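# Put the orange into the foam net sleeve

## Task

Place the orange so it ends up inside the foam net sleeve, without pulling on the net hard enough to rip it.

## Robot and tools

Robot: two arms, left_arm and right_arm, each a six-joint arm with a parallel two-finger gripper. The fingers point along the gripper's +z axis and spread along its y axis. The reported hand point (end_effector_position) sits between the finger pads, roughly 1 cm short of the tips. A camera stand is fixed to the floor behind the arms.

Frames: the scene frame has its origin at table-top height, halfway between the nominal arm bases, with +z up, +x out over the table and left_arm toward +y. Arm names do not match image left/right. Calibrated bases: left_arm at (+0.027, +0.326, 0) m, quat_wxyz (+1.000, 0, 0, -0.017); right_arm at (+0.033, -0.246, 0) m, quat_wxyz (+1.000, 0, 0, -0.008). Each arm reports its hand pose, velocities and targets in its own base frame. Motion offsets are expressed along the axes of that arm's current Hand target. Reported poses can be off by a few centimetres, more when the arm reaches far.

Command row: 14 numbers, each in [-1, 1]. First the left_arm block (dx, dy, dz, rx, ry, rz, opening), then the same seven for right_arm. Both blocks are always present. dx..rz are an offset, not a pose: they measure from the Hand target held when the action (or move) began, on that target's own axes. 1.0 equals 0.6 m or 180 degrees; rx, ry, rz form one rotation vector. Opening is absolute, not an offset: +1 fully open (0.094 m), -1 closed. To leave an arm alone, give its six pose numbers as 0 and repeat its current opening; a 0 opening is itself a command to half-close.

execute_actions(actions, cameras): actions is a list of actions; each action is a table of 1 to 15 rows, one row per 1/30 s step. Every row is measured from the action's start pose, not the row before; short tables repeat their last row up to step 15. Sending the same offset in a new action moves further. Images are returned only if actions is empty or cameras names them ("all" or names: cam_high, cam_low, cam_left_wrist, cam_right_wrist). An unknown name voids the call.

move(target, speed, blend, opening_speed, grip_force, blocking, cameras): drives each gripper in a straight line from its Hand target to the offset given. target is one 14-number row, or a list of up to 15 rows; every row in a list is still measured from the same starting Hand targets. speed in m/s, 0.002 to 2.9, default 0.25 (rotation up to twice that in rad/s); one value or one per target. blend in metres rounds corners in a list; 0 stops at each. opening_speed: rate on the -1..+1 scale per second, at least 0.2; use it to close gently on soft things like the net or orange. grip_force: newtons per pad, 10 to 50, one value or one per arm; it persists. blocking=false returns early while the move continues. Paths ignore obstacles and the other arm; faster moves overshoot and strike harder. Avoid paths near an arm's own base (elbow can whip around). The move: line reports the outcome (done, off_target, moving, held, fault) and limits (paced = pose clipped, held = steps withheld). done means at rest within 10 mm and 2 degrees; it says nothing about contact.

wait(seconds, cameras): 0 to 3600 s, lets things run with no new commands; ends early if a running move finishes.
stop(cameras): brakes the current move; braking needs some distance.
zoom_image(camera, region): enlarges [x0, y0, x1, y1] pixels (max 504x504) of a camera's newest image.
read_manual(section): returns only licence texts; no motion.
finished_scene(scene): ends the current scene (give its number); irreversible. The orange must remain in the sleeve with the robot released.

Results: each arm's end_effector_position (m) and end_effector_quat_wxyz in its base frame; Hand target (last commanded pose after clipping, basis of the next offsets); grip_measured on the opening scale (reads up to ~2.5 mm wide when empty, narrower than a held part); joint positions (last value is finger opening in m), torques (wrap at ±28 N m on joints 1 to 3), velocities (may read within noise), motor temperatures, Tool commands. Orientation commands are clipped to 40 degrees from the measured one per step. Grippers often stop short or sag; recheck pose and tilt after each motion and send the missing distance as a new offset. An arm blocked by something keeps pushing until commanded back past its gripper.

Gripping: squeeze grows about 1 N per 0.001 below first touch, then jumps to the force limit about 20 N in; full force is roughly 50 to 64 N per pad. For the orange and net, lower grip_force and close slowly. To release, command an opening well above grip_measured.

Avoid: tearing the net, dropping or tossing the orange, anything leaving the table, fast impacts with the table or fixed parts, and any contact between the two arms or grippers (the clearance check does not protect the grippers, housings or wrist cameras). Loose objects may occasionally get nudged. Motors heat when holding loads, stretched out, or pushing at an unreachable pose: MOTOR HOT at 75 °C, fold-away fault at 90 °C, collapse at 100 °C.

Each tool is called after "Request:" as name(argument=value, ...) on one line, values as JSON.

## Session

Request:
execute_actions(actions=[])

Scene clock: 0.00 s.
left_arm: end_effector_position=(+0.2773, -0.1824, +0.0902) grip_measured=-0.990 end_effector_quat_wxyz=(+0.285, +0.073, +0.760, -0.579) | right_arm: end_effector_position=(+0.2541, +0.2797, +0.0889) grip_measured=-0.984 end_effector_quat_wxyz=(-0.644, +0.707, -0.285, -0.056)
Joint positions: left_arm=[-0.101 1.671 0.276 1.032 1.08 -0.694 0] | right_arm=[0.516 1.79 0.322 1.244 -0.746 -1.255 0.001]
Joint velocities: within noise
Joint torques (N m): no reading
Motor temperatures (°C): left_arm=[26 34 34 36 29 30 30] | right_arm=[27 33 31 34 30 27 26]
Heat: left arm: 36 °C; right arm: 34 °C.
Hand target: left_arm +0.2825, -0.1812, +0.0980; +0.300, +0.080, +0.755, -0.578 | right_arm +0.2584, +0.2800, +0.0960; -0.652, +0.703, -0.280, -0.048
Tool commands: left_gripper/opening=-1.0 right_gripper/opening=-1.0

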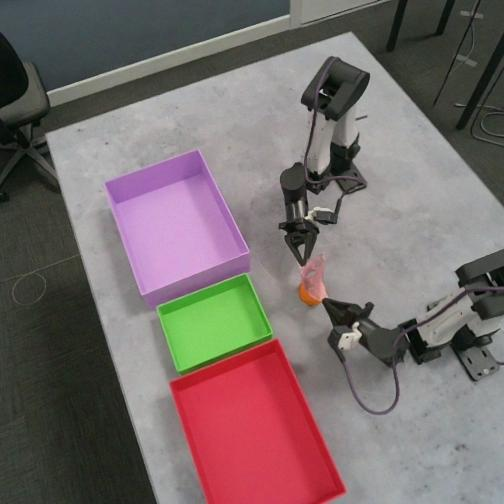

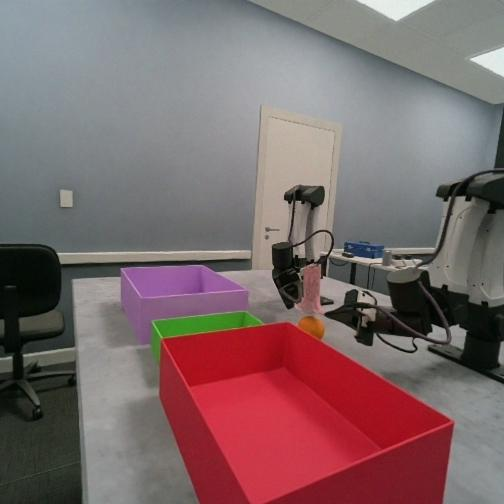

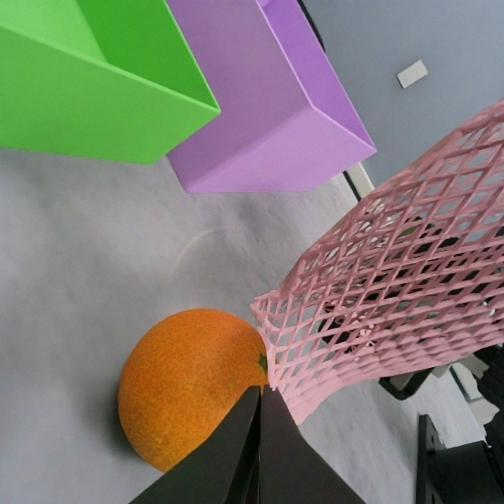

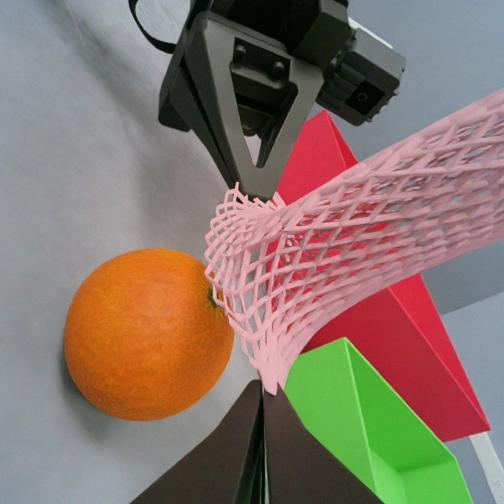

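Request:
zoom_image(camera="cam_high", region=[260, 220, 380, 340])

Request:
zoom_image(camera="cam_low", region=[260, 240, 380, 360])

Scaled by 4.200 from the camera's image (finer frame: 720x720).

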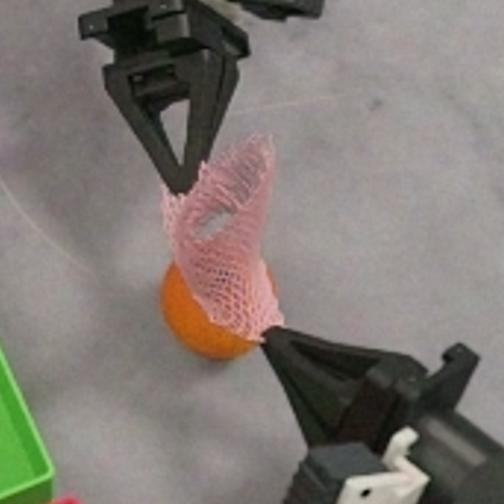

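Scaled by 4.200 from the camera's image (finer frame: 720x720).

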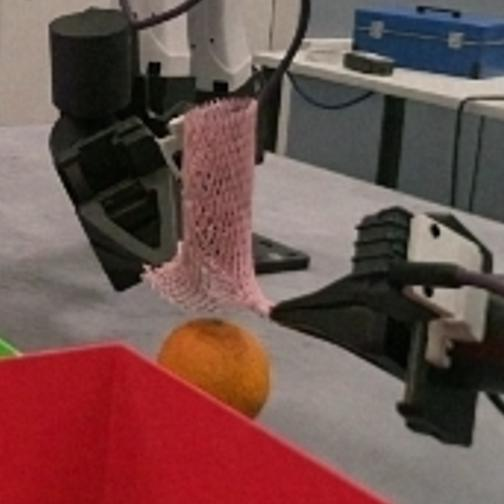

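Request:
move(target=[0.0273,0.0412,0.0076,-0.162,0.107,0,-1,0.0216,0.0445,0.0073,-0.174,0.085,0,-1], speed=0.08, cameras=["all"])

Scene clock: 43.67 s.
left_arm: end_effector_position=(+0.2730, -0.1841, +0.0620) grip_measured=-0.990 end_effector_quat_wxyz=(+0.170, +0.093, +0.911, -0.364) | right_arm: end_effector_position=(+0.2527, +0.2829, +0.0637) grip_measured=-0.984 end_effector_quat_wxyz=(-0.410, +0.848, -0.332, -0.042)
Joint positions: left_arm=[-0.267 1.441 0.647 -0.225 0.652 -0.255 0] | right_arm=[0.625 1.54 0.695 0 -0.489 -1.581 0.001]
Joint torques (N m): left_arm=[-0.31 -3.22 9.29 0.68 -0.08 0.23] | right_arm=[0.47 -5.34 7.23 0.88 0.14 0.03]
Heat: left arm: 39 °C; right arm: 37 °C.
Hand target: left_arm +0.2825, -0.1812, +0.0680; +0.181, +0.097, +0.914, -0.349 | right_arm +0.2584, +0.2800, +0.0660; -0.396, +0.853, -0.340, -0.029
Off the commanded pose: left_arm 0.012 m, 2 deg | right_arm 0.007 m, 2 deg.
move: off_target (left_arm)

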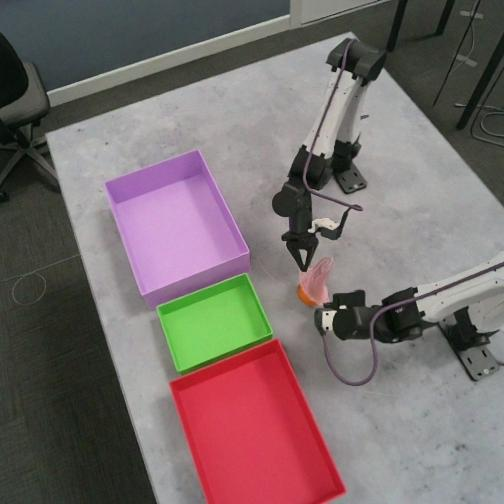

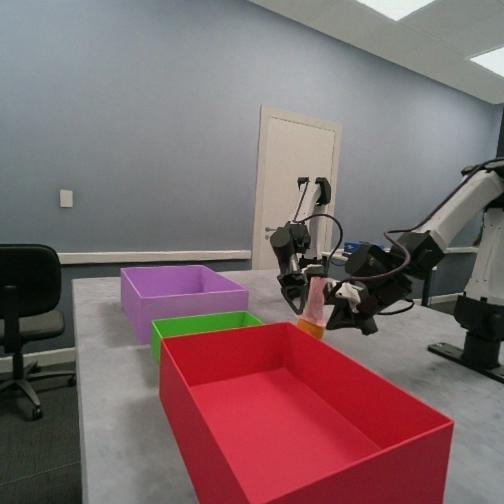

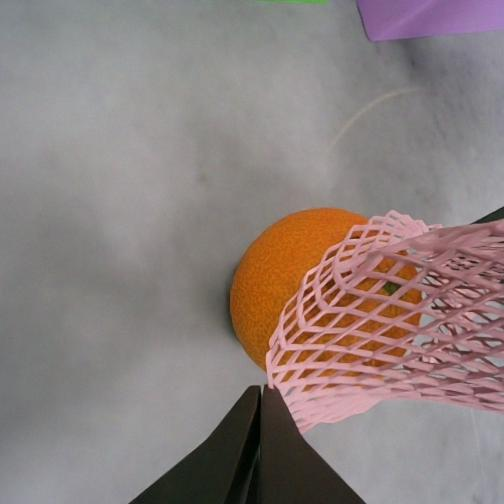

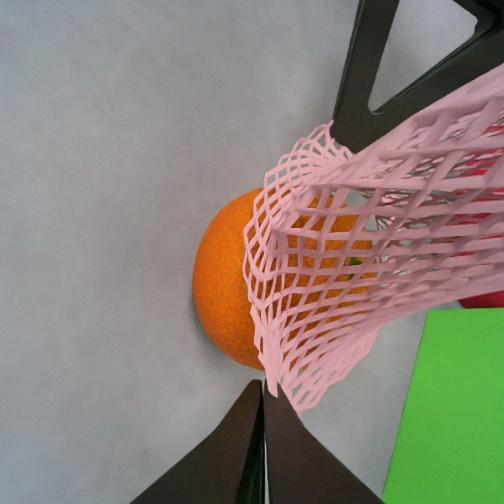

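Request:
move(target=[[-0.0107,0.0036,0.0031,0,0,0,-1,0.009,-0.0071,0.0026,0,0,0,-1],[0.0179,0.0468,0.0526,0,0,0,-1,0.0319,0.0399,0.0518,0,0,0,-1]], speed=0.06, blend=0.003, cameras=["all"])

Request:
zoom_image(camera="cam_low", region=[260, 250, 380, 370])

Request:
zoom_image(camera="cam_high", region=[270, 240, 360, 330])

Scene clock: 65.23 s.
left_arm: end_effector_position=(+0.2881, -0.1882, +0.0331) grip_measured=-0.991 end_effector_quat_wxyz=(+0.176, +0.100, +0.909, -0.364) | right_arm: end_effector_position=(+0.2626, +0.2864, +0.0345) grip_measured=-0.985 end_effector_quat_wxyz=(-0.408, +0.850, -0.331, -0.039)
Joint positions: left_arm=[-0.267 1.583 0.632 -0.058 0.652 -0.243 0] | right_arm=[0.617 1.662 0.679 0.131 -0.489 -1.596 0.001]
Joint torques (N m): left_arm=[0.28 -3.38 4.4 1.09 -0.03 0.22] | right_arm=[-0.9 -4.18 3.3 1.57 0.1 0.06]
Heat: left arm: 38 °C; right arm: 36 °C.
Hand target: left_arm +0.2895, -0.1812, +0.0250; +0.181, +0.097, +0.914, -0.349 | right_arm +0.2655, +0.2800, +0.0229; -0.396, +0.853, -0.340, -0.029
Off the commanded pose: left_arm 0.011 m, 2 deg | right_arm 0.014 m, 2 deg.
move: off_target (left_arm, right_arm)

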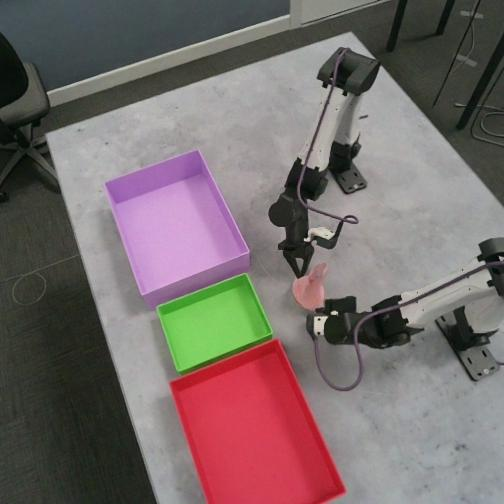

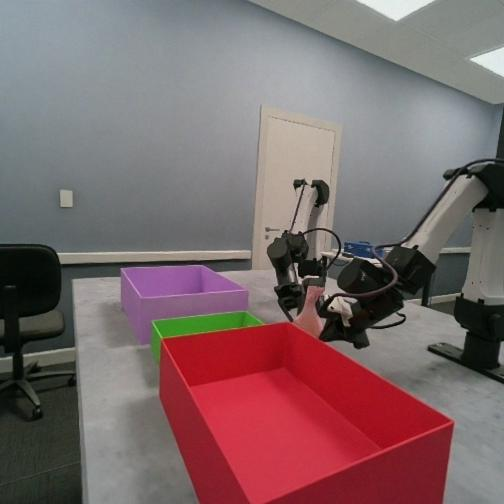

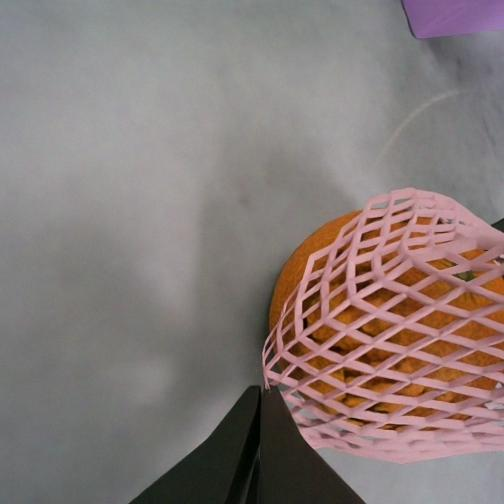

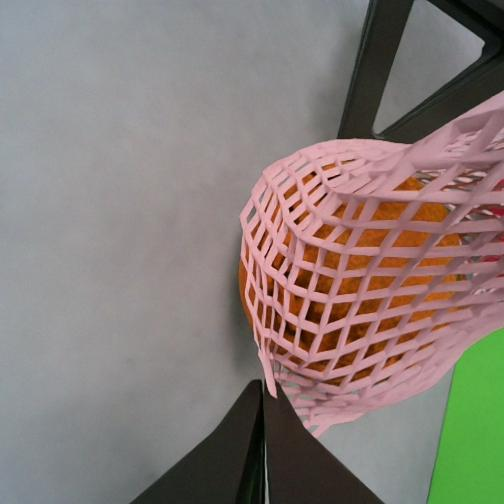

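Scaled by 4.200 from the camera's image (finer frame: 720x720).

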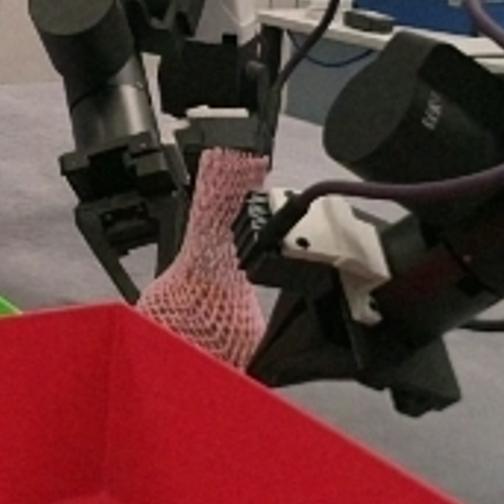

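Scaled by 5.600 from the camera's image (finer frame: 720x720).

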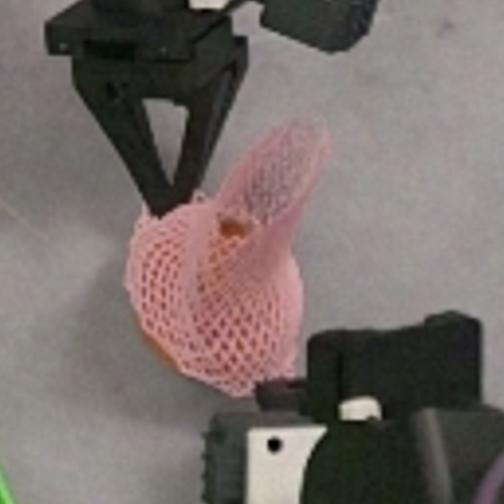

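Request:
move(target=[0.0133,0.0201,0.023,0,0,0,-1,0.0106,0.0219,0.0229,0,0,0,-1], speed=0.06, cameras=["all"])

Request:
zoom_image(camera="cam_high", region=[270, 240, 360, 330])

Scene clock: 72.17 s.
left_arm: end_effector_position=(+0.2908, -0.1889, +0.0151) grip_measured=-0.991 end_effector_quat_wxyz=(+0.183, +0.102, +0.907, -0.365) | right_arm: end_effector_position=(+0.2628, +0.2901, +0.0162) grip_measured=-0.985 end_effector_quat_wxyz=(-0.412, +0.850, -0.325, -0.038)
Joint positions: left_arm=[-0.267 1.652 0.598 0.059 0.652 -0.243 0] | right_arm=[0.625 1.734 0.652 0.243 -0.489 -1.597 0.001]
Joint torques (N m): left_arm=[0.25 -3.36 3.89 1 -0.04 0.2] | right_arm=[-0.88 -4.44 2.91 1.45 0.09 0.08]
Heat: left arm: 38 °C; right arm: 37 °C.
Hand target: left_arm +0.2895, -0.1812, +0.0050; +0.181, +0.097, +0.914, -0.349 | right_arm +0.2656, +0.2800, +0.0029; -0.396, +0.853, -0.340, -0.029
Off the commanded pose: left_arm 0.013 m, 2 deg | right_arm 0.017 m, 3 deg.
move: off_target (left_arm, right_arm)

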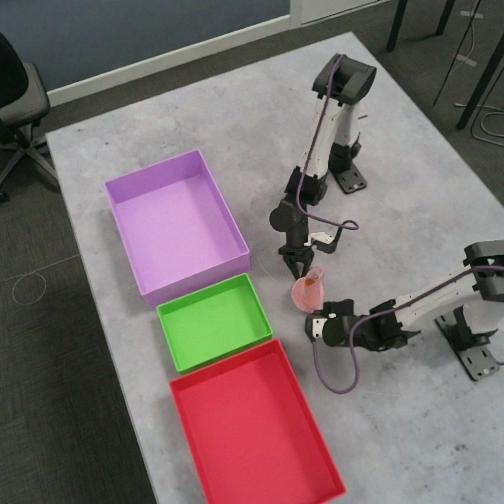

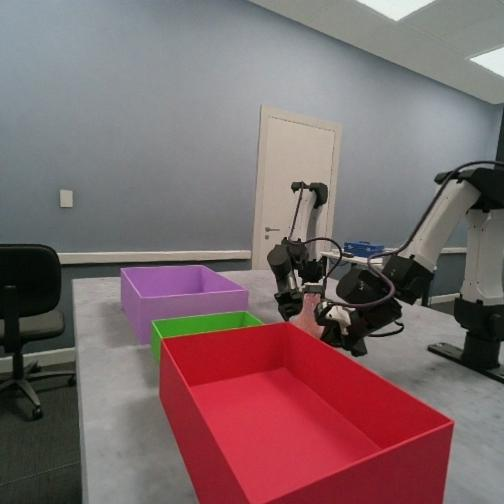

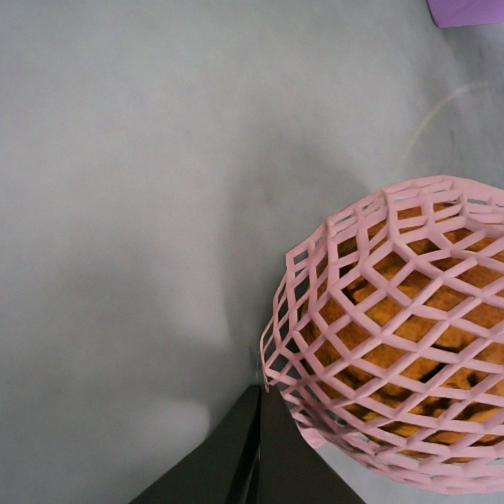

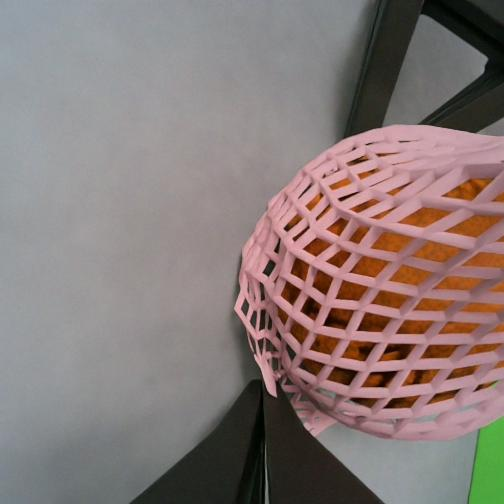

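Scaled by 5.600 from the camera's image (finer frame: 720x720).

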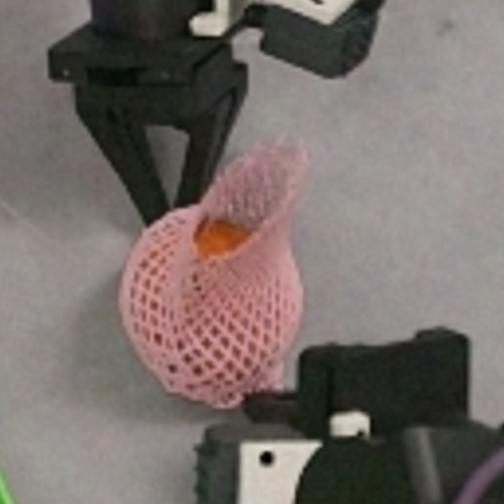

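Request:
move(target=[[0,0,0,0,0,0,-0.6,0,0,0,0,0,0,-0.6],[0,0,-0.2,0,0,0,-0.6,0,0,-0.2,0,0,0,-0.6]], speed=0.1, opening_speed=0.4, cameras=["all"])

Request:
zoom_image(camera="cam_high", region=[260, 230, 370, 340])

Scene clock: 81.03 s.
left_arm: end_effector_position=(+0.2480, -0.0998, +0.0717) grip_measured=-0.602 end_effector_quat_wxyz=(+0.160, +0.083, +0.921, -0.344) | right_arm: end_effector_position=(+0.2375, +0.1941, +0.0703) grip_measured=-0.602 end_effector_quat_wxyz=(-0.384, +0.854, -0.349, -0.028)
Joint positions: left_arm=[0.074 1.333 0.672 -0.65 0.744 0.151 0.019] | right_arm=[0.367 1.294 0.593 -0.304 -0.584 -1.824 0.019]
Joint torques (N m): left_arm=[0.27 -3.19 9.59 0.48 0.63 0.25] | right_arm=[-0.73 -5.05 7.28 0.84 -0.49 0.01]
Heat: left arm: 38 °C; right arm: 37 °C.
Hand target: left_arm +0.2578, -0.1004, +0.0879; +0.181, +0.097, +0.914, -0.349 | right_arm +0.2391, +0.1967, +0.0851; -0.396, +0.853, -0.340, -0.029
Off the commanded pose: left_arm 0.019 m, 3 deg | right_arm 0.015 m, 2 deg.
move: off_target (left_arm, right_arm)

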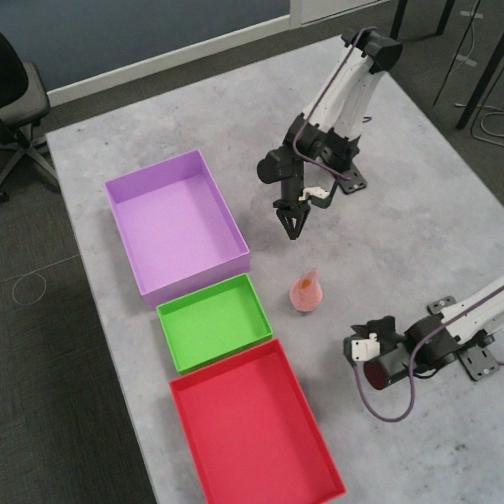

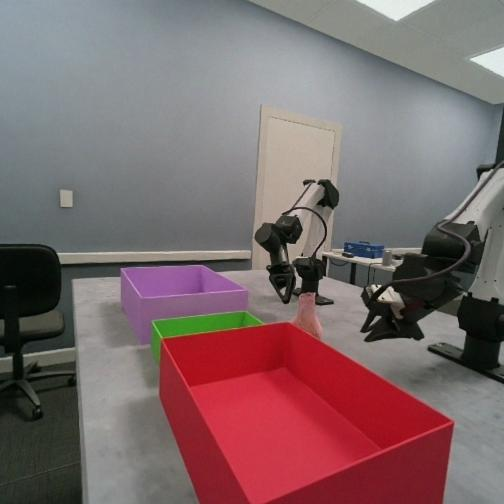

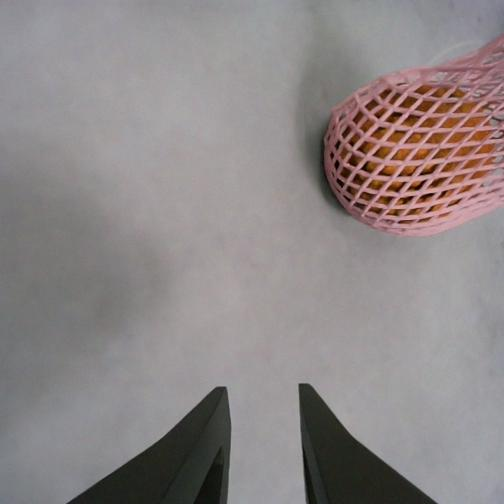

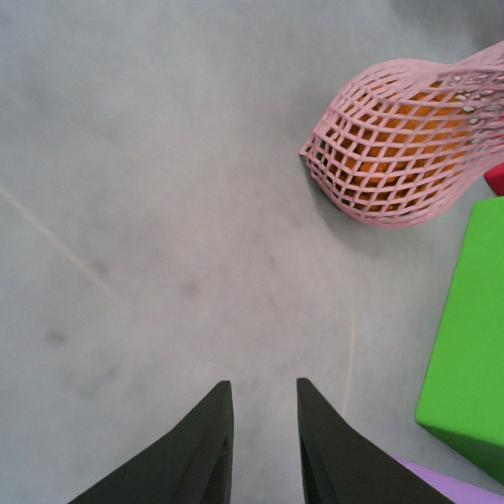

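Scaled by 4.582 from the camera's image (finer frame: 720x720).

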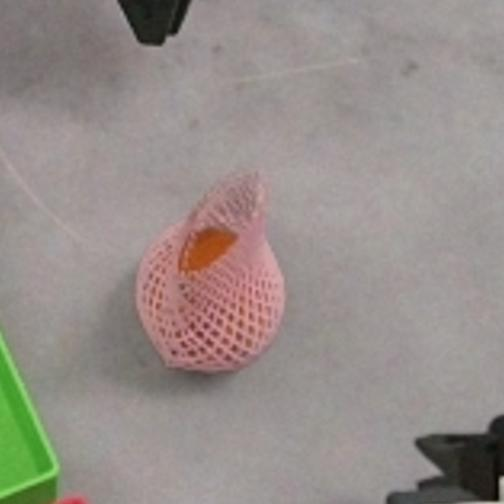

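Request:
finished_scene(scene=1)

The scene is finished: the task was done.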